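# Insert a grey peg into the held sulfur ball

## Task

Pick up one of the grey pegs lying on the table and push it fully into a free hole of the yellow sulfur ball held by the other gripper, continuing until the peg locks in place.

## Robot and tools

Robot: two six-joint arms, left_arm and right_arm, each ending in a two-pad parallel gripper. One gripper already holds the yellow sulfur ball; the other must take a grey peg from the table and seat it in an unused hole of that ball until it locks. Joint order from base outward: waist, shoulder, elbow, forearm roll, wrist pitch, wrist roll. Contact torque limits: 302 N m (waist, shoulder), 142 (elbow), 40 (each wrist joint).

Frames. Scene frame: origin at table-top height midway between the nominal bases, +z up, +x out over the table, left_arm on the +y side. Bases: left_arm at (+0.015, +0.482, 0) m, right_arm at (-0.062, -0.634, 0) m, both almost unrotated (quat_wxyz about (1,0,0,+0.003) and (1,0,0,+0.015)). Every hand position, orientation, velocity, Hand target and wrist-camera pose is given in that arm's own base frame; offsets run along that arm's base axes and rotations turn about the Hand target's position. Head cameras and the table use the scene frame. Gripper axes: fingers point along +z, pads close along x, and a block juts about 10 cm toward the gripper's -y. end_effector_position is the point midway between the pads; fingertips are 17.5 mm beyond it.

The 18-number row (all values in [-1, 1]): left dx, dy, dz, rx, ry, rz, gripper position, force_limit, speed, then the same nine for the right arm. The six pose numbers are an offset, not a pose: counted from that arm's Hand target at the start of the action or move, scaled so 1.0 = 0.6 m or 180 degrees; rx, ry, rz form one rotation vector. Six zeros mean hold / ask again for the Hand target. The gripper numbers are absolute settings: position +1 = open (50 mm), about -0.65 = pads touching, -1 = close until blocked (use this to grip); force_limit -1/0/+1 ≈ 20/102/185 N per pad; speed -1/0/+1 ≈ 20/85/150 mm/s. To leave a gripper unchanged, repeat its previous three numbers (0 is a real command). New force_limit or speed only takes effect with a changed position (a change of 0.01 is enough).

Tools:
- execute_actions(actions, cameras): actions is a list of actions; each action is up to 15 rows, one per 1/30 s step, a short list repeating its last row. Every row in an action counts from that action's start pose, so repeated offsets keep moving the arm. An empty list returns the full state plus images. cameras: list of names, ["all"], or [] for none.
- move(target, speed, blend, stop_force, zero, blocking, cameras): straight-line paths for both grippers toward one row, or up to 15 rows all measured from the same starting Hand targets (not chained). speed: m/s, 0.002 to 2, default 0.25 (turning up to twice that in rad/s); one value or one per target. blend: metres of corner rounding in a list; 0 stops at each target. stop_force: 10 to 80 N, shared by both arms; ends an arm's path when the push against its travel exceeds it. Use it only slowly, not while the gripper rotates, and omit it when backing off a contact. zero: true (default) re-zeros the force reading before the move; false lets pushes accumulate. blocking=false returns early, not allowed with stop_force. Paths do not avoid obstacles or the other arm; avoid paths near an arm's own base. The result adds a move: line such as done, off_target, moving, held or fault, plus limits=paced (pose clipped) or limits=held.
- wait(seconds 0 to 10), stop() to brake a running move, zoom_image(camera, region [x0, y0, x1, y1] in pixels, at most 504 per side), clear_fault(arm) after a reported torque or force fault, finished_scene(scene = current scene number).

Cameras: cam_head_left and cam_head_right (672x504, fixed on a bar behind the arms, scene frame), cam_left_wrist and cam_right_wrist (672x504, carried on the hands, arm base frame, may lag while moving).

Control details: each step the commanded pose is clipped to within 70 mm and 16 degrees of the measured gripper. Hand target in a result is the last commanded pose after clipping; the gripper often rests short of it, and a follow-up command (even zeros) or the missing offset closes the gap. To stop pushing on something, command the target back beyond the gripper.

Reading results: positions in metres, quat_wxyz, velocities in m/s and rad/s. object_status: 0 moving, 1 blocked while opening, 2 blocked while closing (a real grip), 3 reached requested position or pads met (usually nothing held). Opening in mm ≈ (250 - position_measured) × 0.202. Also reported: joint positions and torques, external joint torque estimates, flange force along the gripper axes (includes held weight and noise), Tool commands, within noise for still arms, MOTOR HOT, OVER-TEMPERATURE FAULT, TORQUE FAULT, FORCE FAULT.

Avoid: letting the peg or ball drop or anything leave the table; fast contacts; targets much past a firm contact (arms are stiff, causing fault stops); net force of 144 N on an arm or its load; wrist torques near 40 N m; the grippers or arms pressing on each other, including closing a gripper on the other arm's fingers; long stretched-out holds that heat motors. Keep the peg centered in the pads and press it in gradually with a small stop_force.

Each tool is called after "Call:" by a JSON object that holds its "method" and its "body", one argument or row to a line.

## Session

Call:
{"method": "execute_actions", "body": {
  "actions": []
}}

Scene clock: 0.00 s.
left_arm: end_effector_position=(+0.1753, -0.5555, +0.1827) position_measured=153 object_status=3 end_effector_quat_wxyz=(-0.001, +0.001, +0.773, -0.635) | right_arm: end_effector_position=(+0.6500, +0.0000, +0.3532) position_measured=3 object_status=3 end_effector_quat_wxyz=(+0.000, +0.707, +0.707, +0.000)
Joint positions: left_arm=[-1.101 0.194 2.579 -2.603 1.052 -0.19] | right_arm=[-0.053 0.167 1.62 0 1.354 -0.053]
Joint velocities: within noise
Joint torques (N m): no reading
External joint torques (N m): no reading
Flange force (N): no reading
Hand target: left_arm +0.1753, -0.5555, +0.1827; -0.001, +0.001, +0.773, -0.635 | right_arm +0.6500, +0.0000, +0.3532; +0.000, +0.707, +0.707, +0.000
Tool commands: left_gripper/position=-0.192157 left_gripper/force_limit=+1.0 left_gripper/speed=+1.0 right_gripper/position=+1.0 right_gripper/force_limit=+1.0 right_gripper/speed=+1.0

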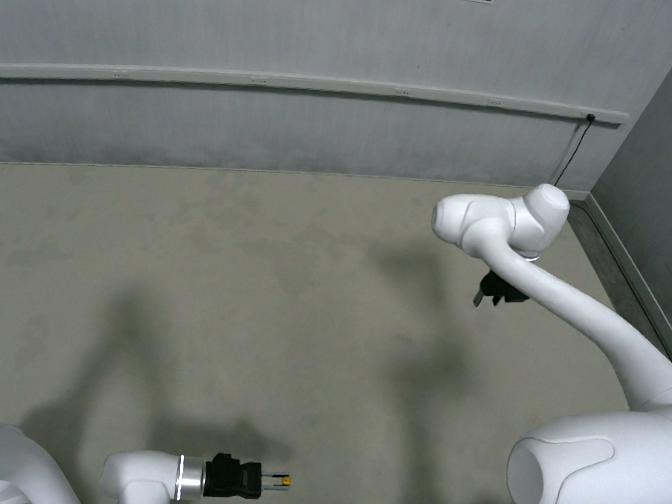

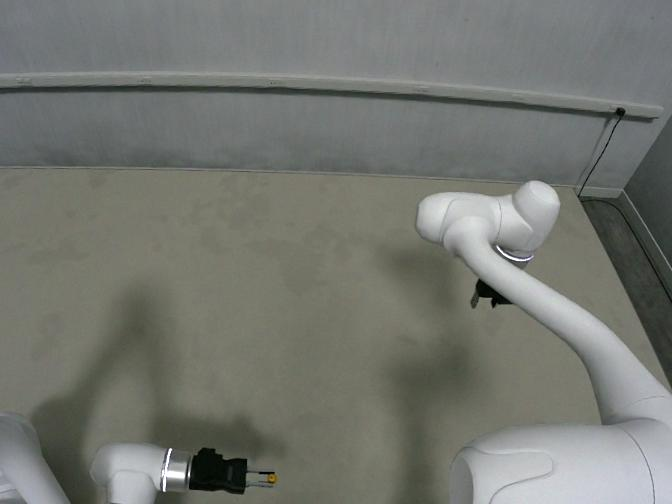

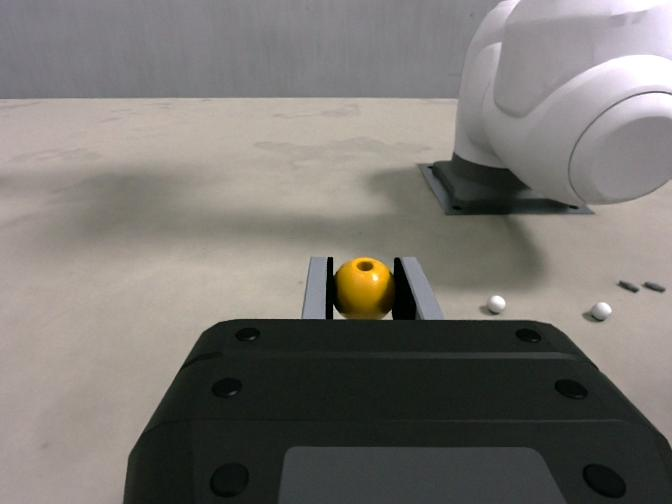

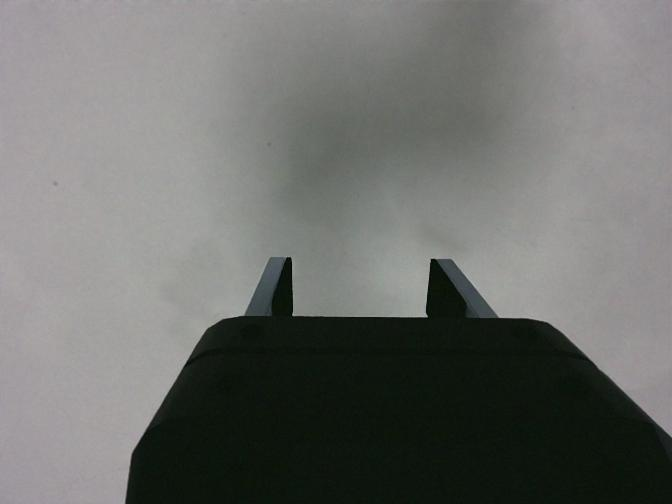

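Call:
{"method": "zoom_image", "body": {
  "camera": "cam_left_wrist",
  "region": [460, 250, 672, 340]
}}

Call:
{"method": "zoom_image", "body": {
  "camera": "cam_left_wrist",
  "region": [280, 230, 450, 340]
}}

Call:
{"method": "zoom_image", "body": {
  "camera": "cam_head_left",
  "region": [200, 440, 320, 504]
}}

Call:
{"method": "zoom_image", "body": {
  "camera": "cam_head_right",
  "region": [180, 440, 300, 504]
}}

Scaled by 2.377 from the camera's 672x504 image, which has a finer 960x720 frame.

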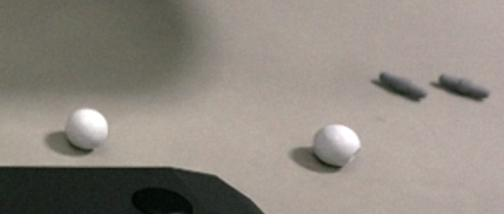

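Scaled by 2.965 from the camera's 672x504 image, which has a finer 960x720 frame.

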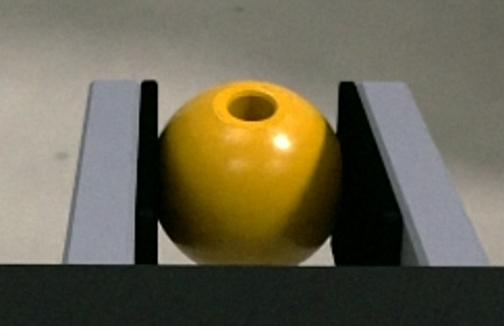

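Scaled by 4.200 from the camera's 672x504 image, which has a finer 960x720 frame.

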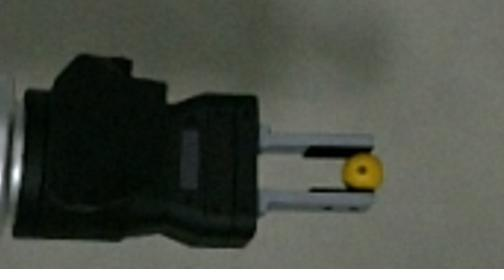

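Scaled by 4.200 from the camera's 672x504 image, which has a finer 960x720 frame.

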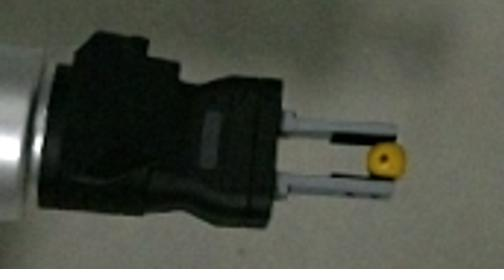

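Call:
{"method": "execute_actions", "body": {
  "actions": [
    [[0,0,0,0,0,0,-1,1,-1,0,0,0,0,0,0,1,1,1]]
  ],
  "cameras": ["cam_left_wrist"]
}}

Scene clock: 5.27 s.
left_arm: end_effector_position=(+0.1753, -0.5555, +0.1827) position_measured=153 object_status=2 end_effector_quat_wxyz=(-0.001, +0.001, +0.773, -0.635) | right_arm: end_effector_position=(+0.6500, +0.0000, +0.3532) position_measured=3 object_status=3 end_effector_quat_wxyz=(+0.000, +0.707, +0.707, +0.000)
Joint positions: left_arm=[-1.101 0.194 2.579 -2.603 1.052 -0.19] | right_arm=[-0.053 0.167 1.62 0 1.354 -0.053]
Joint torques (N m): left_arm=[-1.76 -34.44 -14.34 -2.16 3.11 0.12] | right_arm=[0.11 -55.56 -42.86 4.44 0.38 -0.18]
External joint torques (N m): left_arm=[1.66 -2.27 -2.01 0.33 -0.16 -0.12] | right_arm=[-0.09 -4.19 0.56 -0.22 -0.31 0.17]
Flange force (N): left_arm=[-6.3 -7.8 -3.5] | right_arm=[0.1 -7.8 -0.1]
Hand target: left_arm +0.1753, -0.5555, +0.1827; -0.001, +0.001, +0.773, -0.635 | right_arm +0.6500, +0.0000, +0.3532; +0.000, +0.707, +0.707, +0.000
Off the commanded pose: left_arm 0.000 m, 0 deg | right_arm 0.000 m, 0 deg.
Images, in order (width x height): cam_left_wrist 672x504.

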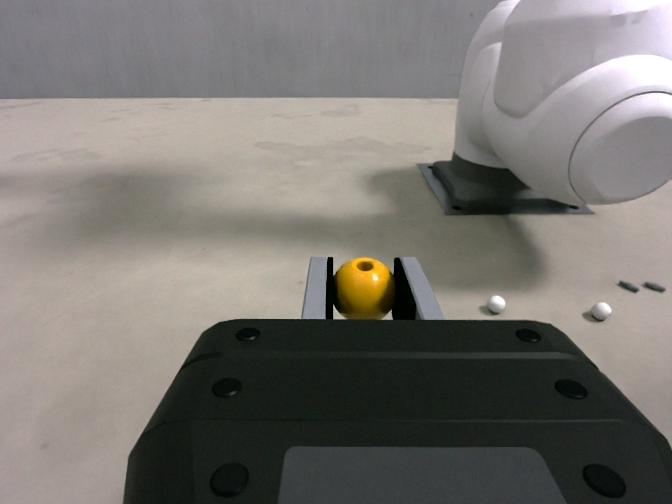

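Call:
{"method": "move", "body": {
  "target": [
    [0.408,0.0425,0.129,0,0,0,-1,1,-1,-0.5,0.4167,0,0,0,0.194,1,1,1],
    [0.408,0.0425,0.129,0,0,0,-1,1,-1,-0.82,0.55,-0.05,0,0,0.36,1,1,1]
  ],
  "blend": 0.05,
  "speed": 0.3,
  "cameras": ["all"]
}}

Scene clock: 10.37 s.
left_arm: end_effector_position=(+0.4201, -0.5300, +0.2601) position_measured=153 object_status=2 end_effector_quat_wxyz=(-0.001, +0.001, +0.773, -0.635) | right_arm: end_effector_position=(+0.1580, +0.3299, +0.3231) position_measured=3 object_status=3 end_effector_quat_wxyz=(+0.000, +0.218, +0.976, +0.000)
Joint positions: left_arm=[-0.598 0.229 2.248 -1.939 1.055 -0.628] | right_arm=[1.03 -0.293 2.103 0 1.332 -0.101]
Joint torques (N m): left_arm=[-1.45 -45.9 -22.89 -2.82 2.6 0.14] | right_arm=[0.56 -5.82 -43.51 4.34 0.38 -0.07]
External joint torques (N m): left_arm=[1.38 -3.34 -2.46 0.32 -0.17 -0.14] | right_arm=[-0.7 -6 1.28 -0.14 -0.31 0.08]
Flange force (N): left_arm=[-2.2 -7.1 -4.0] | right_arm=[-1.6 -12.5 -0.1]
Hand target: left_arm +0.4201, -0.5300, +0.2601; -0.001, +0.001, +0.773, -0.635 | right_arm +0.1580, +0.3300, +0.3232; +0.000, +0.218, +0.976, +0.000
Off the commanded pose: left_arm 0.000 m, 0 deg | right_arm 0.000 m, 0 deg.
move: done
camera_calibration:
cam_left_wrist: T_world_to_cam=[[-0.999927, 0.000655456, 0.0121, 0.427266], [-0.0100669, 0.510886, -0.85959, 0.516374], [-0.00674516, -0.859648, -0.510842, -0.188037], [0, 0, 0, 1]] pos_world=[0.431165, -0.425734, 0.342643]
cam_right_wrist: T_world_to_cam=[[-0.912112, 0.40988, 0.00714274, 0.0172081], [0.389508, 0.861084, 0.326831, -0.42866], [0.127811, 0.300888, -0.945056, 0.313687], [0, 0, 0, 1]] pos_world=[0.14257, 0.267674, 0.436428]

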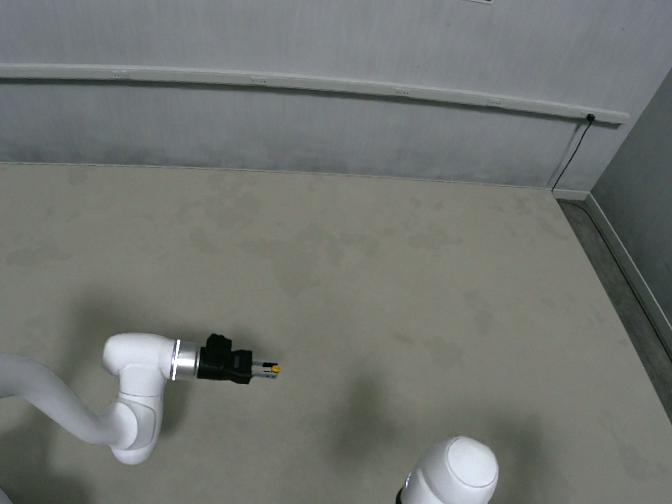

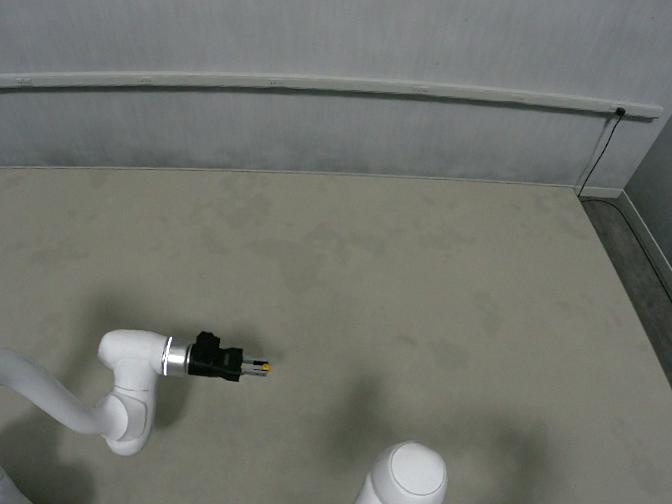

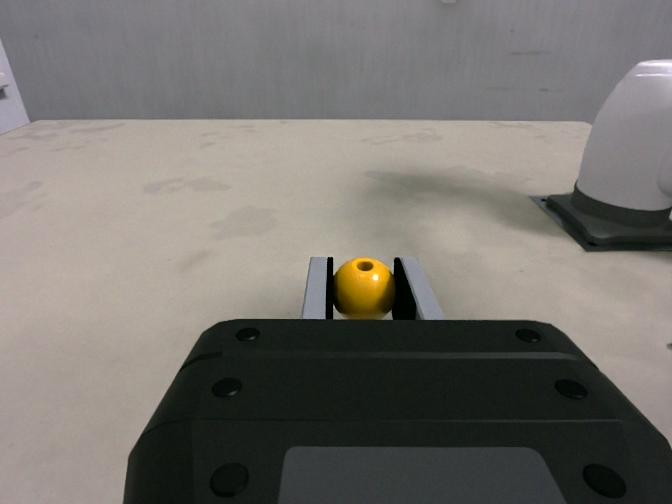

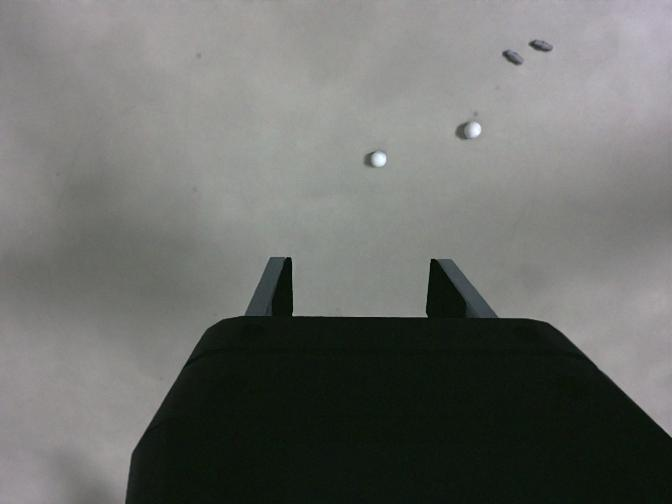

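Call:
{"method": "move", "body": {
  "target": [0,0,0,0,0,0,-1,1,-1,-0.358,-0.0667,-0.1,0,0,0.2,1,1,1],
  "cameras": ["cam_right_wrist"]
}}

Call:
{"method": "zoom_image", "body": {
  "camera": "cam_right_wrist",
  "region": [280, 120, 420, 225]
}}

Scene clock: 12.80 s.
left_arm: end_effector_position=(+0.4201, -0.5300, +0.2601) position_measured=153 object_status=2 end_effector_quat_wxyz=(-0.001, +0.001, +0.773, -0.635) | right_arm: end_effector_position=(-0.0568, +0.2900, +0.2632) position_measured=3 object_status=3 end_effector_quat_wxyz=(+0.000, -0.094, +0.996, +0.000)
Joint positions: left_arm=[-0.598 0.229 2.248 -1.939 1.055 -0.628] | right_arm=[1.647 -0.395 2.277 0 1.26 -0.112]
Joint torques (N m): left_arm=[-1.62 -46.2 -23.06 -2.84 2.58 0.16] | right_arm=[0 5.43 -41.61 4.31 0.33 -0.01]
External joint torques (N m): left_arm=[1.74 -3.1 -2.28 0.35 -0.16 -0.16] | right_arm=[0.06 -6.34 0.16 -0.18 -0.26 0.01]
Flange force (N): left_arm=[-2.6 -6.6 -4.6] | right_arm=[0.2 -12.8 -3.3]
Hand target: left_arm +0.4201, -0.5300, +0.2601; -0.001, +0.001, +0.773, -0.635 | right_arm -0.0568, +0.2900, +0.2632; +0.000, -0.094, +0.996, +0.000
Off the commanded pose: left_arm 0.000 m, 0 deg | right_arm 0.000 m, 0 deg.
move: done
camera_calibration:
cam_right_wrist: T_world_to_cam=[[-0.978834, -0.204532, 0.00711903, 0.0124833], [-0.191013, 0.925518, 0.327003, -0.342679], [-0.0734714, 0.318722, -0.944997, 0.279958], [0, 0, 0, 1]] pos_world=[-0.0326681, 0.23048, 0.376527]
Images, in order (width x height): cam_right_wrist 672x504.

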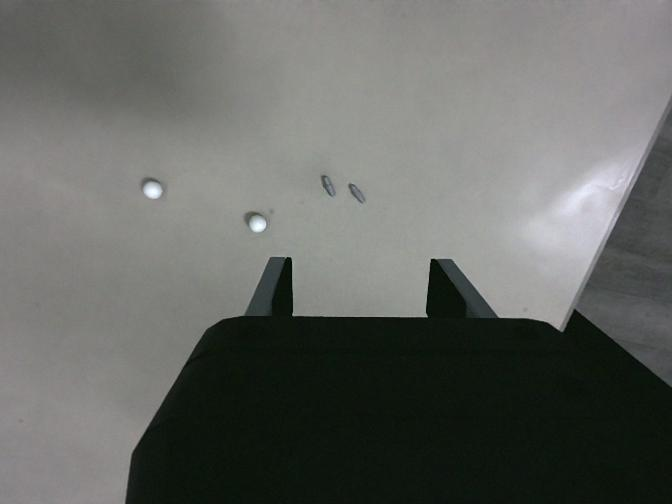

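Scaled by 3.600 from the camera's 672x504 image, which has a finer 960x720 frame.

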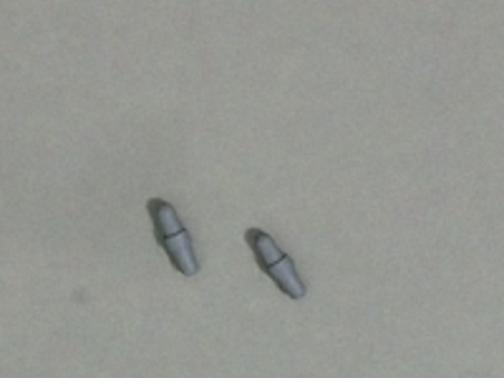

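Call:
{"method": "move", "body": {
  "target": [0,0,0,0,0,0,-1,1,-1,-0.0045,0.038,-0.338,0,0,0.1206,-0.122,1,1],
  "cameras": ["cam_right_wrist"],
  "speed": 0.2
}}

Call:
{"method": "zoom_image", "body": {
  "camera": "cam_right_wrist",
  "region": [240, 120, 480, 320]
}}

Scene clock: 19.83 s.
left_arm: end_effector_position=(+0.4201, -0.5300, +0.2601) position_measured=153 object_status=2 end_effector_quat_wxyz=(-0.001, +0.001, +0.773, -0.635) | right_arm: end_effector_position=(-0.0595, +0.3128, +0.0604) position_measured=171 object_status=3 end_effector_quat_wxyz=(+0.000, -0.280, +0.960, +0.000)
Joint positions: left_arm=[-0.598 0.229 2.248 -1.939 1.055 -0.628] | right_arm=[1.65 -0.086 2.505 0 0.723 -0.488]
Joint torques (N m): left_arm=[-1.68 -46.09 -23.14 -2.81 2.59 0.08] | right_arm=[0.46 -15.28 -29.46 3.05 0.61 -0.25]
External joint torques (N m): left_arm=[1.64 -3.41 -2.35 0.31 -0.16 -0.08] | right_arm=[-0.68 -4.14 0.69 -0.21 -0.56 0.25]
Flange force (N): left_arm=[-2.2 -6.9 -4.6] | right_arm=[1.9 -8.4 -6.1]
Hand target: left_arm +0.4201, -0.5300, +0.2601; -0.001, +0.001, +0.773, -0.635 | right_arm -0.0595, +0.3128, +0.0604; +0.000, -0.280, +0.960, +0.000
Off the commanded pose: left_arm 0.000 m, 0 deg | right_arm 0.000 m, 0 deg.
move: done
camera_calibration:
cam_right_wrist: T_world_to_cam=[[-0.833726, -0.552133, 0.00711199, 0.133256], [-0.519843, 0.789181, 0.327043, -0.274881], [-0.186184, 0.268967, -0.944983, 0.0897127], [0, 0, 0, 1]] pos_world=[-0.0150927, 0.266376, 0.173727]
Images, in order (width x height): cam_right_wrist 672x504.

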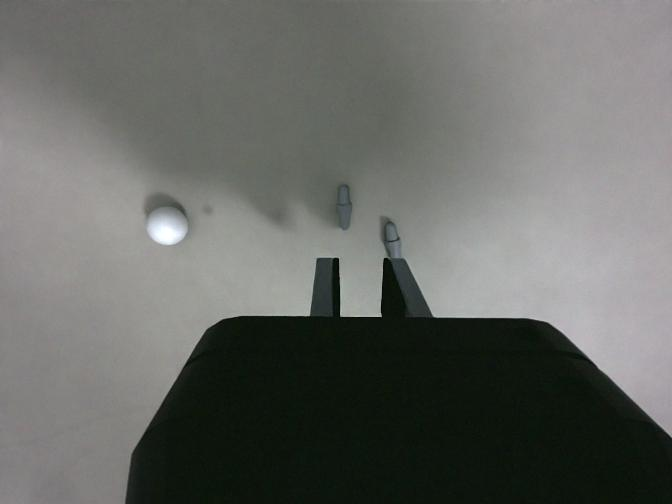

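Scaled by 2.100 from the camera's 672x504 image, which has a finer 960x720 frame.

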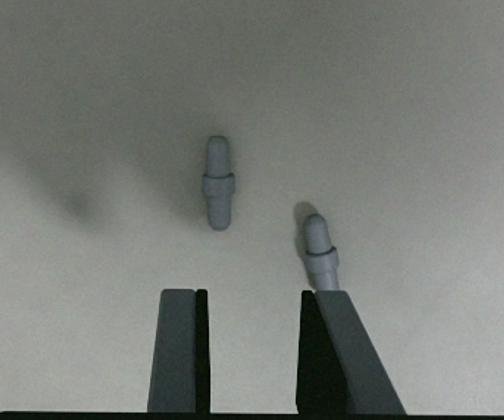

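Call:
{"method": "move", "body": {
  "target": [0,0,0,0,0,0,-1,1,-1,0.0102,-0.0043,-0.0507,0,0,0.0156,-0.19,1,1],
  "cameras": ["cam_right_wrist"],
  "speed": 0.1
}}

Call:
{"method": "zoom_image", "body": {
  "camera": "cam_right_wrist",
  "region": [290, 190, 450, 320]
}}

Scene clock: 22.93 s.
left_arm: end_effector_position=(+0.4201, -0.5300, +0.2601) position_measured=153 object_status=2 end_effector_quat_wxyz=(-0.001, +0.001, +0.773, -0.635) | right_arm: end_effector_position=(-0.0534, +0.3102, +0.0300) position_measured=181 object_status=3 end_effector_quat_wxyz=(+0.000, -0.303, +0.953, +0.000)
Joint positions: left_arm=[-0.598 0.229 2.248 -1.939 1.055 -0.628] | right_arm=[1.631 -0.026 2.538 0 0.63 -0.556]
Joint torques (N m): left_arm=[-1.43 -46.27 -23.06 -2.77 2.59 0.13] | right_arm=[0.22 -15.81 -26.05 2.81 0.4 -0.09]
External joint torques (N m): left_arm=[1.46 -3.13 -2.31 0.27 -0.17 -0.13] | right_arm=[-0.16 -7.29 0.43 -0.28 -0.34 0.09]
Flange force (N): left_arm=[-2.2 -6.6 -4.0] | right_arm=[5.4 -11.8 -15.3]
Hand target: left_arm +0.4201, -0.5300, +0.2601; -0.001, +0.001, +0.773, -0.635 | right_arm -0.0534, +0.3102, +0.0299; +0.000, -0.303, +0.953, +0.000
Off the commanded pose: left_arm 0.000 m, 0 deg | right_arm 0.000 m, 0 deg.
move: done
camera_calibration:
cam_right_wrist: T_world_to_cam=[[-0.805682, -0.592305, 0.00712738, 0.151061], [-0.557873, 0.762781, 0.32702, -0.253617], [-0.199132, 0.259498, -0.944991, 0.065044], [0, 0, 0, 1]] pos_world=[-0.00682714, 0.26605, 0.143327]
Images, in order (width x height): cam_right_wrist 672x504.

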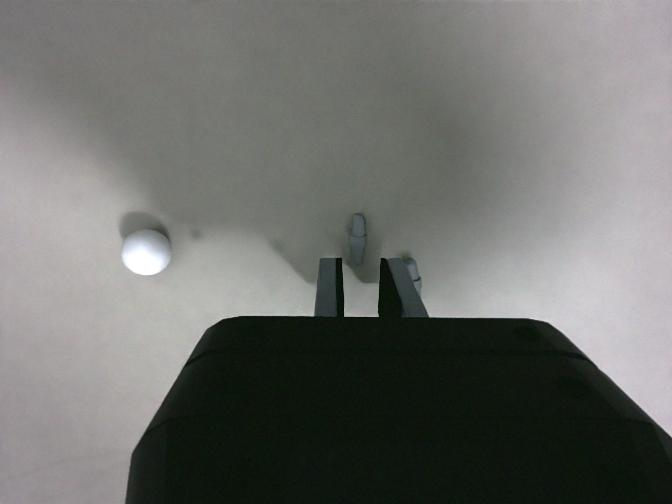

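Scaled by 3.150 from the camera's 672x504 image, which has a finer 960x720 frame.

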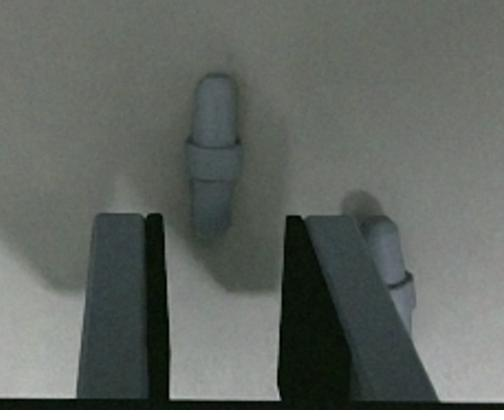

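Call:
{"method": "move", "body": {
  "target": [0,0,0,0,0,0,-1,1,-1,-0.0007,0.003,-0.0145,0,0,0,-0.19,1,1],
  "cameras": ["cam_right_wrist"],
  "speed": 0.03,
  "stop_force": 12
}}

Call:
{"method": "zoom_image", "body": {
  "camera": "cam_right_wrist",
  "region": [290, 190, 450, 320]
}}

Scene clock: 24.93 s.
left_arm: end_effector_position=(+0.4201, -0.5300, +0.2601) position_measured=153 object_status=2 end_effector_quat_wxyz=(-0.001, +0.001, +0.773, -0.635) | right_arm: end_effector_position=(-0.0538, +0.3120, +0.0212) position_measured=181 object_status=3 end_effector_quat_wxyz=(+0.000, -0.303, +0.953, +0.000)
Joint positions: left_arm=[-0.598 0.229 2.248 -1.939 1.055 -0.628] | right_arm=[1.632 -0.003 2.543 0 0.602 -0.555]
Joint torques (N m): left_arm=[-1.53 -46.51 -23.01 -2.8 2.56 0.13] | right_arm=[0 -19.16 -25.22 2.63 0.29 -0.11]
External joint torques (N m): left_arm=[1.55 -2.76 -2.48 0.3 -0.13 -0.13] | right_arm=[0.09 -5.32 0.53 -0.19 -0.24 0.11]
Flange force (N): left_arm=[-3.0 -6.2 -3.7] | right_arm=[4.7 -8.2 -11.3]
Hand target: left_arm +0.4201, -0.5300, +0.2601; -0.001, +0.001, +0.773, -0.635 | right_arm -0.0538, +0.3120, +0.0212; +0.000, -0.303, +0.953, +0.000
Off the commanded pose: left_arm 0.000 m, 0 deg | right_arm 0.000 m, 0 deg.
move: done
camera_calibration:
cam_right_wrist: T_world_to_cam=[[-0.805682, -0.592305, 0.00712738, 0.151867], [-0.557873, 0.762781, 0.32702, -0.252368], [-0.199132, 0.259498, -0.944991, 0.0562758], [0, 0, 0, 1]] pos_world=[-0.00722714, 0.26785, 0.134627]
Images, in order (width x height): cam_right_wrist 672x504.

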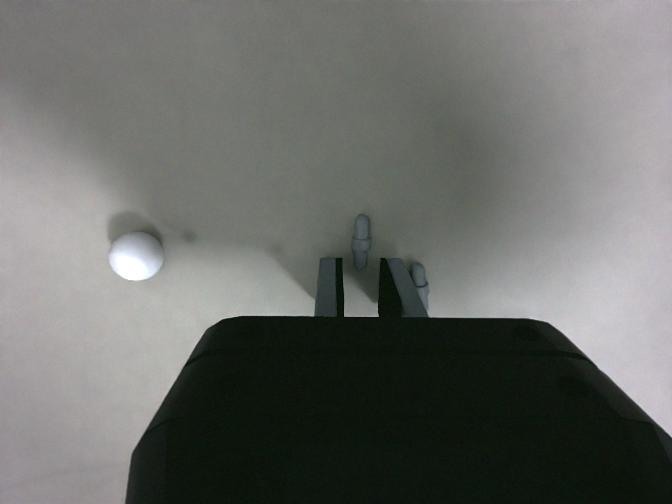

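Scaled by 3.150 from the camera's 672x504 image, which has a finer 960x720 frame.

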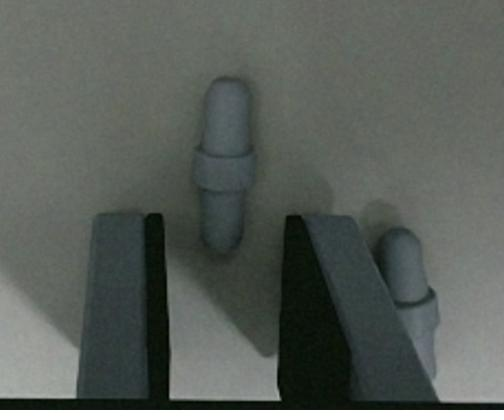

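Call:
{"method": "move", "body": {
  "target": [0,0,0,0,0,0,-1,1,-1,0.0017,-0.0024,-0.0035,0,0,0,-0.19,1,1],
  "cameras": ["cam_right_wrist"],
  "speed": 0.02,
  "stop_force": 12
}}

Call:
{"method": "zoom_image", "body": {
  "camera": "cam_right_wrist",
  "region": [290, 190, 450, 320]
}}

Scene clock: 26.67 s.
left_arm: end_effector_position=(+0.4201, -0.5300, +0.2601) position_measured=153 object_status=2 end_effector_quat_wxyz=(-0.001, +0.001, +0.773, -0.635) | right_arm: end_effector_position=(-0.0528, +0.3106, +0.0191) position_measured=181 object_status=3 end_effector_quat_wxyz=(+0.000, -0.303, +0.953, +0.000)
Joint positions: left_arm=[-0.598 0.229 2.248 -1.939 1.055 -0.628] | right_arm=[1.629 -0.001 2.547 0 0.595 -0.558]
Joint torques (N m): left_arm=[-1.7 -46.62 -23.21 -2.8 2.53 0.08] | right_arm=[0.38 -18.65 -25.01 2.61 0.37 -0.1]
External joint torques (N m): left_arm=[1.68 -2.67 -2.22 0.3 -0.1 -0.08] | right_arm=[-0.37 -5.62 0.68 -0.2 -0.31 0.09]
Flange force (N): left_arm=[-2.8 -5.6 -4.1] | right_arm=[3.7 -9.7 -11.8]
Hand target: left_arm +0.4201, -0.5300, +0.2601; -0.001, +0.001, +0.773, -0.635 | right_arm -0.0528, +0.3106, +0.0191; +0.000, -0.303, +0.953, +0.000
Off the commanded pose: left_arm 0.000 m, 0 deg | right_arm 0.000 m, 0 deg.
move: done
camera_calibration:
cam_right_wrist: T_world_to_cam=[[-0.805682, -0.592305, 0.00712738, 0.151939], [-0.557873, 0.762781, 0.32702, -0.25], [-0.199132, 0.259498, -0.944991, 0.0548737], [0, 0, 0, 1]] pos_world=[-0.00612714, 0.26645, 0.132527]
Images, in order (width x height): cam_right_wrist 672x504.

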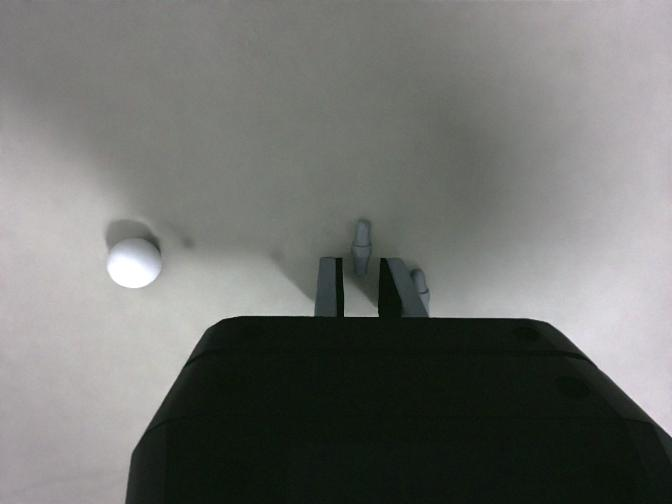

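Scaled by 3.150 from the camera's 672x504 image, which has a finer 960x720 frame.

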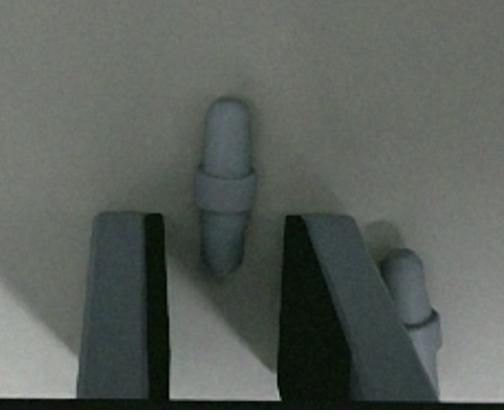

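Call:
{"method": "move", "body": {
  "target": [0,0,0,0,0,0,-1,1,-1,0,0,-0.01,0,0,0,-0.19,1,1],
  "cameras": ["cam_right_wrist"],
  "speed": 0.005,
  "stop_force": 10
}}

Call:
{"method": "zoom_image", "body": {
  "camera": "cam_right_wrist",
  "region": [290, 190, 450, 320]
}}

Scene clock: 28.97 s.
left_arm: end_effector_position=(+0.4201, -0.5300, +0.2601) position_measured=153 object_status=2 end_effector_quat_wxyz=(-0.001, +0.001, +0.773, -0.635) | right_arm: end_effector_position=(-0.0528, +0.3106, +0.0178) position_measured=181 object_status=3 end_effector_quat_wxyz=(+0.000, -0.303, +0.953, +0.000)
Joint positions: left_arm=[-0.598 0.229 2.248 -1.939 1.055 -0.628] | right_arm=[1.629 0.003 2.548 0 0.591 -0.558]
Joint torques (N m): left_arm=[-1.52 -46.57 -23.08 -2.85 2.53 0.06] | right_arm=[0.02 -1.94 -17.89 2.66 -3.74 -0.1]
External joint torques (N m): left_arm=[1.56 -2.94 -2.31 0.35 -0.1 -0.06] | right_arm=[-0.05 -22.52 -6.25 -0.27 3.8 0.1]
Flange force (N): left_arm=[-2.6 -6.1 -4.1] | right_arm=[11.5 -23.5 -71.1]
Hand target: left_arm +0.4201, -0.5300, +0.2601; -0.001, +0.001, +0.773, -0.635 | right_arm -0.0528, +0.3106, +0.0178; +0.000, -0.303, +0.953, +0.000 (not the last commanded pose)
Off the commanded pose: left_arm 0.000 m, 0 deg | right_arm 0.005 m, 0 deg.
move: contact (right_arm)
camera_calibration:
cam_right_wrist: T_world_to_cam=[[-0.805682, -0.592305, 0.00712738, 0.151949], [-0.557873, 0.762781, 0.32702, -0.249542], [-0.199132, 0.259498, -0.944991, 0.0535507], [0, 0, 0, 1]] pos_world=[-0.00612714, 0.26645, 0.131127]
Images, in order (width x height): cam_right_wrist 672x504.

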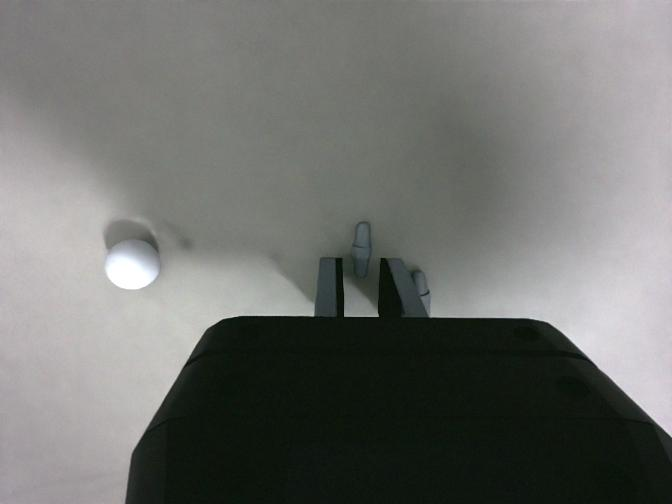

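Scaled by 3.150 from the camera's 672x504 image, which has a finer 960x720 frame.

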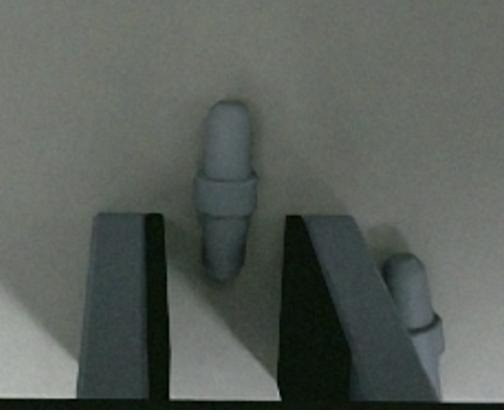

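Call:
{"method": "move", "body": {
  "target": [0,0,0,0,0,0,-1,1,-1,-0.0004,0.0006,0.002,0,0,0,-0.19,1,1],
  "speed": 0.02
}}

Call:
{"method": "move", "body": {
  "target": [0,0,0,0,0,0,-1,1,-1,0,0,0,0,0,0,-1,0.5,-1],
  "cameras": ["cam_right_wrist"]
}}

Call:
{"method": "zoom_image", "body": {
  "camera": "cam_right_wrist",
  "region": [290, 190, 450, 320]
}}

Scene clock: 30.27 s.
left_arm: end_effector_position=(+0.4201, -0.5300, +0.2601) position_measured=153 object_status=2 end_effector_quat_wxyz=(-0.001, +0.001, +0.773, -0.635) | right_arm: end_effector_position=(-0.0530, +0.3109, +0.0190) position_measured=181 object_status=3 end_effector_quat_wxyz=(+0.000, -0.303, +0.953, +0.000)
Joint positions: left_arm=[-0.598 0.229 2.248 -1.939 1.055 -0.628] | right_arm=[1.63 0.001 2.546 0 0.595 -0.557]
Joint torques (N m): left_arm=[-1.95 -45.95 -23.15 -2.86 2.56 0.13] | right_arm=[0.69 -18.75 -24.95 2.57 0.36 -0.17]
External joint torques (N m): left_arm=[1.97 -3.48 -2.28 0.36 -0.13 -0.13] | right_arm=[-0.7 -5.46 0.58 -0.16 -0.31 0.17]
Flange force (N): left_arm=[-2.5 -7.0 -5.4] | right_arm=[2.8 -9.7 -11.5]
Hand target: left_arm +0.4201, -0.5300, +0.2601; -0.001, +0.001, +0.773, -0.635 | right_arm -0.0530, +0.3109, +0.0190; +0.000, -0.303, +0.953, +0.000
Off the commanded pose: left_arm 0.000 m, 0 deg | right_arm 0.000 m, 0 deg.
move: done

Scene clock: 31.13 s.
left_arm: end_effector_position=(+0.4201, -0.5300, +0.2601) position_measured=153 object_status=2 end_effector_quat_wxyz=(-0.001, +0.001, +0.773, -0.635) | right_arm: end_effector_position=(-0.0530, +0.3109, +0.0190) position_measured=244 object_status=2 end_effector_quat_wxyz=(+0.000, -0.303, +0.953, +0.000)
Joint positions: left_arm=[-0.598 0.229 2.248 -1.939 1.055 -0.628] | right_arm=[1.63 0.001 2.546 0 0.595 -0.557]
Joint torques (N m): left_arm=[-2.2 -46.08 -23.09 -2.81 2.56 0.08] | right_arm=[0.03 -18.68 -25.07 2.57 0.35 -0.12]
External joint torques (N m): left_arm=[2.28 -3.19 -2.17 0.33 -0.14 -0.08] | right_arm=[-0.05 -5.82 0.63 -0.16 -0.31 0.12]
Flange force (N): left_arm=[-2.9 -6.2 -5.6] | right_arm=[4.7 -9.3 -12.4]
Hand target: left_arm +0.4201, -0.5300, +0.2601; -0.001, +0.001, +0.773, -0.635 | right_arm -0.0530, +0.3109, +0.0190; +0.000, -0.303, +0.953, +0.000
Off the commanded pose: left_arm 0.000 m, 0 deg | right_arm 0.000 m, 0 deg.
move: done
camera_calibration:
cam_right_wrist: T_world_to_cam=[[-0.805682, -0.592305, 0.00712738, 0.151935], [-0.557873, 0.762781, 0.32702, -0.250407], [-0.199132, 0.259498, -0.944991, 0.0545211], [0, 0, 0, 1]] pos_world=[-0.00642714, 0.26685, 0.132327]
Images, in order (width x height): cam_right_wrist 672x504.

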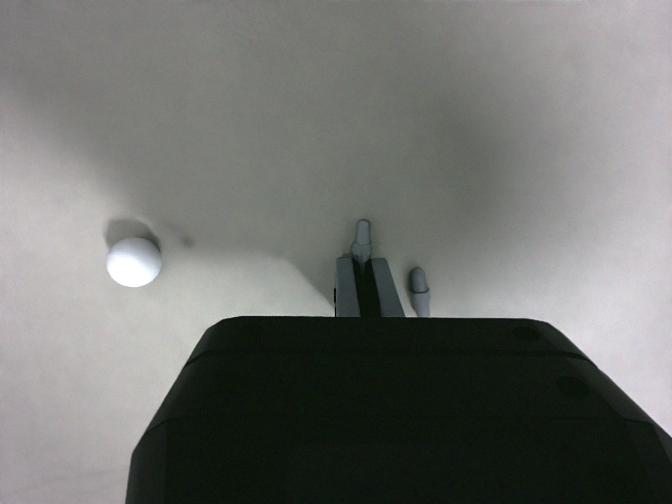

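Scaled by 3.150 from the camera's 672x504 image, which has a finer 960x720 frame.

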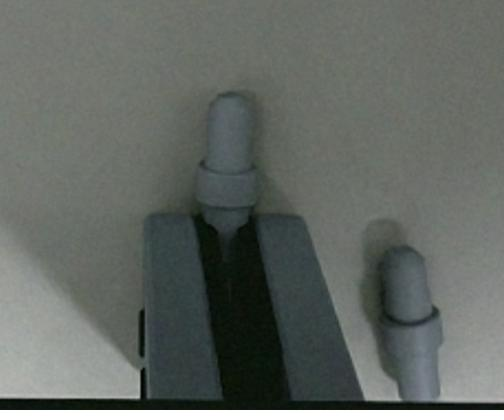

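Call:
{"method": "zoom_image", "body": {
  "camera": "cam_right_wrist",
  "region": [330, 210, 440, 290]
}}

Scaled by 4.582 from the camera's 672x504 image, which has a finer 960x720 frame.

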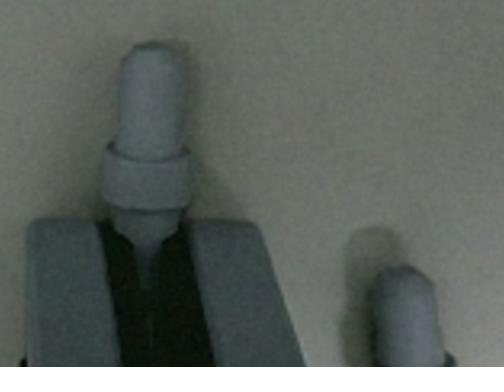

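Call:
{"method": "move", "body": {
  "target": [0,0,0,0,0,0,-1,1,-1,0,0,0,0,0,0,-0.35,0.5,-1],
  "cameras": ["cam_right_wrist"]
}}

Call:
{"method": "zoom_image", "body": {
  "camera": "cam_right_wrist",
  "region": [330, 210, 440, 290]
}}

Scene clock: 35.27 s.
left_arm: end_effector_position=(+0.4201, -0.5300, +0.2601) position_measured=153 object_status=2 end_effector_quat_wxyz=(-0.001, +0.001, +0.773, -0.635) | right_arm: end_effector_position=(-0.0530, +0.3109, +0.0190) position_measured=205 object_status=3 end_effector_quat_wxyz=(+0.000, -0.303, +0.953, +0.000)
Joint positions: left_arm=[-0.598 0.229 2.248 -1.939 1.055 -0.628] | right_arm=[1.63 0.001 2.546 0 0.595 -0.557]
Joint torques (N m): left_arm=[-1.65 -46.11 -23.15 -2.85 2.56 0.09] | right_arm=[0.02 -19.14 -24.85 2.68 0.29 -0.23]
External joint torques (N m): left_arm=[1.53 -3.44 -2.26 0.35 -0.12 -0.08] | right_arm=[-0.03 -5.33 0.5 -0.28 -0.24 0.23]
Flange force (N): left_arm=[-1.9 -6.9 -4.6] | right_arm=[4.6 -8.2 -11.5]
Hand target: left_arm +0.4201, -0.5300, +0.2601; -0.001, +0.001, +0.773, -0.635 | right_arm -0.0530, +0.3109, +0.0190; +0.000, -0.303, +0.953, +0.000
Off the commanded pose: left_arm 0.000 m, 0 deg | right_arm 0.000 m, 0 deg.
move: done
camera_calibration:
cam_right_wrist: T_world_to_cam=[[-0.805682, -0.592305, 0.00712738, 0.151935], [-0.557873, 0.762781, 0.32702, -0.250407], [-0.199132, 0.259498, -0.944991, 0.0545211], [0, 0, 0, 1]] pos_world=[-0.00642714, 0.26685, 0.132327]
Images, in order (width x height): cam_right_wrist 672x504.

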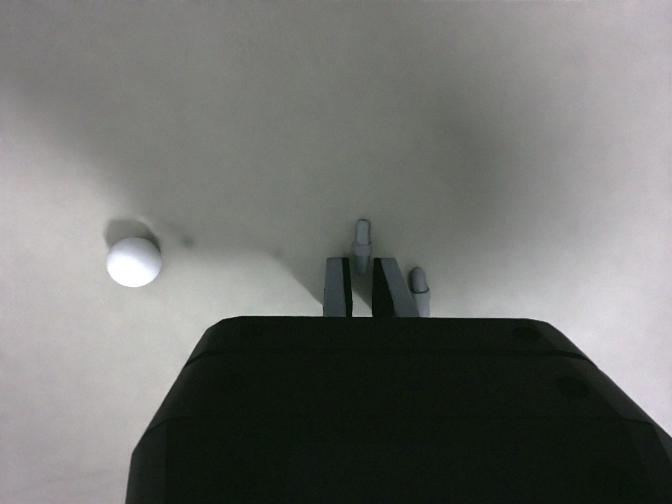

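Scaled by 4.582 from the camera's 672x504 image, which has a finer 960x720 frame.

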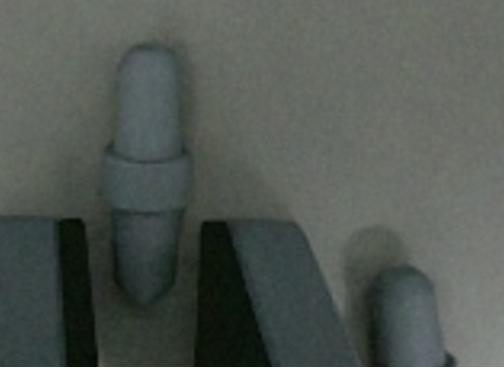

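Call:
{"method": "move", "body": {
  "target": [0,0,0,0,0,0,-1,1,-1,0,0,-0.0015,0,0,0,-0.35,0.5,-1],
  "speed": 0.01
}}

Call:
{"method": "move", "body": {
  "target": [0,0,0,0,0,0,-1,1,-1,0,0,0,0,0,0,-1,0.5,-1],
  "cameras": ["cam_right_wrist"]
}}

Call:
{"method": "zoom_image", "body": {
  "camera": "cam_right_wrist",
  "region": [330, 210, 440, 290]
}}

Scene clock: 36.70 s.
left_arm: end_effector_position=(+0.4201, -0.5300, +0.2601) position_measured=153 object_status=2 end_effector_quat_wxyz=(-0.001, +0.001, +0.773, -0.635) | right_arm: end_effector_position=(-0.0530, +0.3109, +0.0181) position_measured=205 object_status=3 end_effector_quat_wxyz=(+0.000, -0.303, +0.953, +0.000)
Joint positions: left_arm=[-0.598 0.229 2.248 -1.939 1.055 -0.628] | right_arm=[1.63 0.003 2.547 0 0.592 -0.557]
Joint torques (N m): left_arm=[-1.45 -46.57 -23.22 -2.78 2.53 0.08] | right_arm=[0.33 -19.45 -24.74 2.6 0.45 -0.17]
External joint torques (N m): left_arm=[1.34 -2.71 -2.14 0.28 -0.1 -0.07] | right_arm=[-0.28 -5.33 0.54 -0.21 -0.39 0.17]
Flange force (N): left_arm=[-2.3 -5.7 -3.6] | right_arm=[3.8 -8.7 -11.0]
Hand target: left_arm +0.4201, -0.5300, +0.2601; -0.001, +0.001, +0.773, -0.635 | right_arm -0.0530, +0.3109, +0.0181; +0.000, -0.303, +0.953, +0.000
Off the commanded pose: left_arm 0.000 m, 0 deg | right_arm 0.000 m, 0 deg.
move: done

Scene clock: 37.33 s.
left_arm: end_effector_position=(+0.4201, -0.5300, +0.2601) position_measured=153 object_status=2 end_effector_quat_wxyz=(-0.001, +0.001, +0.773, -0.635) | right_arm: end_effector_position=(-0.0530, +0.3109, +0.0181) position_measured=244 object_status=2 end_effector_quat_wxyz=(+0.000, -0.303, +0.953, +0.000)
Joint positions: left_arm=[-0.598 0.229 2.248 -1.939 1.055 -0.628] | right_arm=[1.63 0.003 2.547 0 0.592 -0.557]
Joint torques (N m): left_arm=[-1.56 -46.02 -23.17 -2.76 2.57 0.07] | right_arm=[0.32 -19.25 -24.83 2.68 0.36 -0.07]
External joint torques (N m): left_arm=[1.5 -3.42 -2.19 0.27 -0.13 -0.07] | right_arm=[-0.25 -5.27 0.6 -0.28 -0.31 0.07]
Flange force (N): left_arm=[-1.7 -6.8 -4.4] | right_arm=[3.6 -8.9 -11.1]
Hand target: left_arm +0.4201, -0.5300, +0.2601; -0.001, +0.001, +0.773, -0.635 | right_arm -0.0530, +0.3109, +0.0181; +0.000, -0.303, +0.953, +0.000
Off the commanded pose: left_arm 0.000 m, 0 deg | right_arm 0.000 m, 0 deg.
move: done
camera_calibration:
cam_right_wrist: T_world_to_cam=[[-0.805682, -0.592305, 0.00712738, 0.151942], [-0.557873, 0.762781, 0.32702, -0.250113], [-0.199132, 0.259498, -0.944991, 0.0536707], [0, 0, 0, 1]] pos_world=[-0.00642714, 0.26685, 0.131427]
Images, in order (width x height): cam_right_wrist 672x504.

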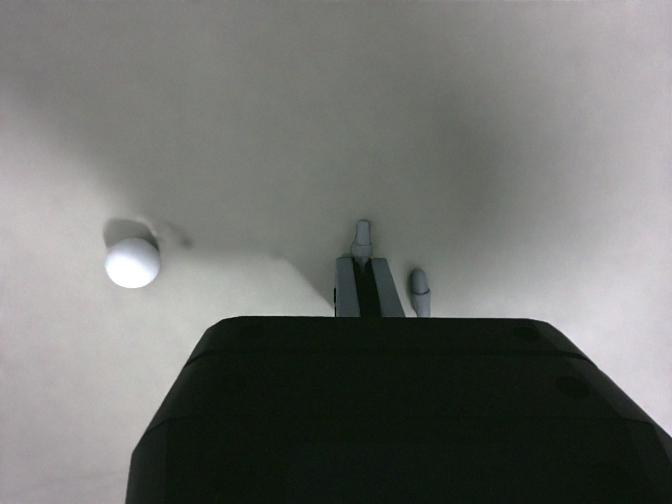

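Scaled by 4.582 from the camera's 672x504 image, which has a finer 960x720 frame.

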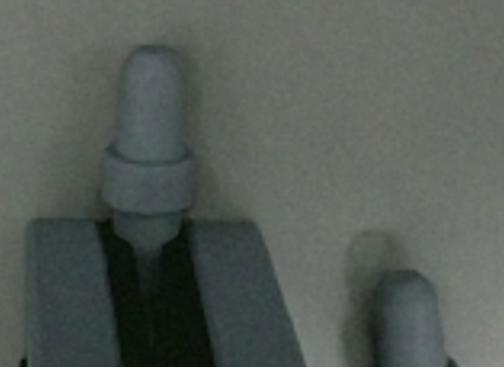

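Call:
{"method": "move", "body": {
  "target": [0,0,0,0,0,0,-1,1,-1,0,0,0.01,0,0,0,-1,0.5,-1],
  "speed": 0.02,
  "cameras": ["cam_right_wrist"]
}}

Call:
{"method": "zoom_image", "body": {
  "camera": "cam_right_wrist",
  "region": [330, 210, 440, 290]
}}

Scene clock: 38.63 s.
left_arm: end_effector_position=(+0.4201, -0.5300, +0.2601) position_measured=153 object_status=2 end_effector_quat_wxyz=(-0.001, +0.001, +0.773, -0.635) | right_arm: end_effector_position=(-0.0530, +0.3109, +0.0241) position_measured=244 object_status=2 end_effector_quat_wxyz=(+0.000, -0.303, +0.953, +0.000)
Joint positions: left_arm=[-0.598 0.229 2.248 -1.939 1.055 -0.628] | right_arm=[1.63 -0.011 2.542 0 0.611 -0.557]
Joint torques (N m): left_arm=[-1.49 -46.27 -23.11 -2.76 2.58 0.11] | right_arm=[0.52 -18.09 -25.4 2.67 0.28 -0.18]
External joint torques (N m): left_arm=[1.51 -2.97 -2.37 0.26 -0.15 -0.11] | right_arm=[-0.55 -5.42 0.55 -0.21 -0.22 0.18]
Flange force (N): left_arm=[-2.5 -6.3 -3.9] | right_arm=[3.2 -9.5 -11.5]
Hand target: left_arm +0.4201, -0.5300, +0.2601; -0.001, +0.001, +0.773, -0.635 | right_arm -0.0530, +0.3109, +0.0241; +0.000, -0.303, +0.953, +0.000
Off the commanded pose: left_arm 0.000 m, 0 deg | right_arm 0.000 m, 0 deg.
move: done
camera_calibration:
cam_right_wrist: T_world_to_cam=[[-0.805682, -0.592305, 0.00712738, 0.15184], [-0.557873, 0.762781, 0.32702, -0.251999], [-0.199132, 0.259498, -0.944991, 0.0593666], [0, 0, 0, 1]] pos_world=[-0.00642714, 0.26675, 0.137427]
Images, in order (width x height): cam_right_wrist 672x504.

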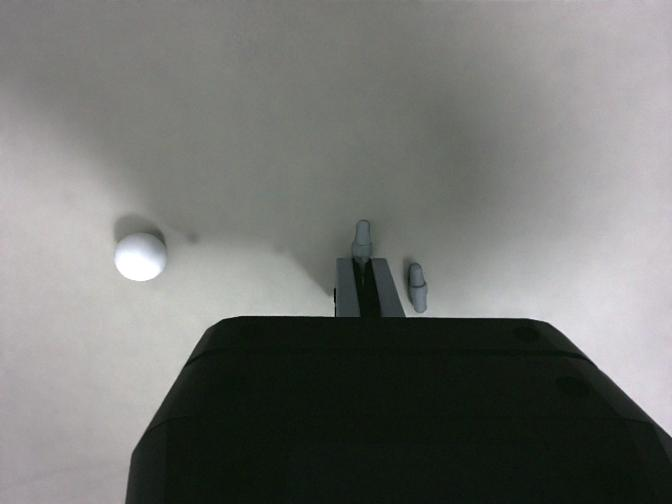

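Scaled by 4.582 from the camera's 672x504 image, which has a finer 960x720 frame.

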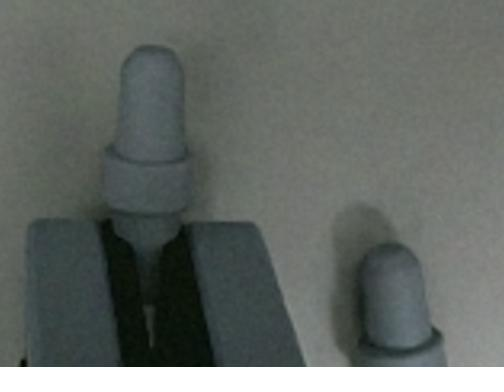

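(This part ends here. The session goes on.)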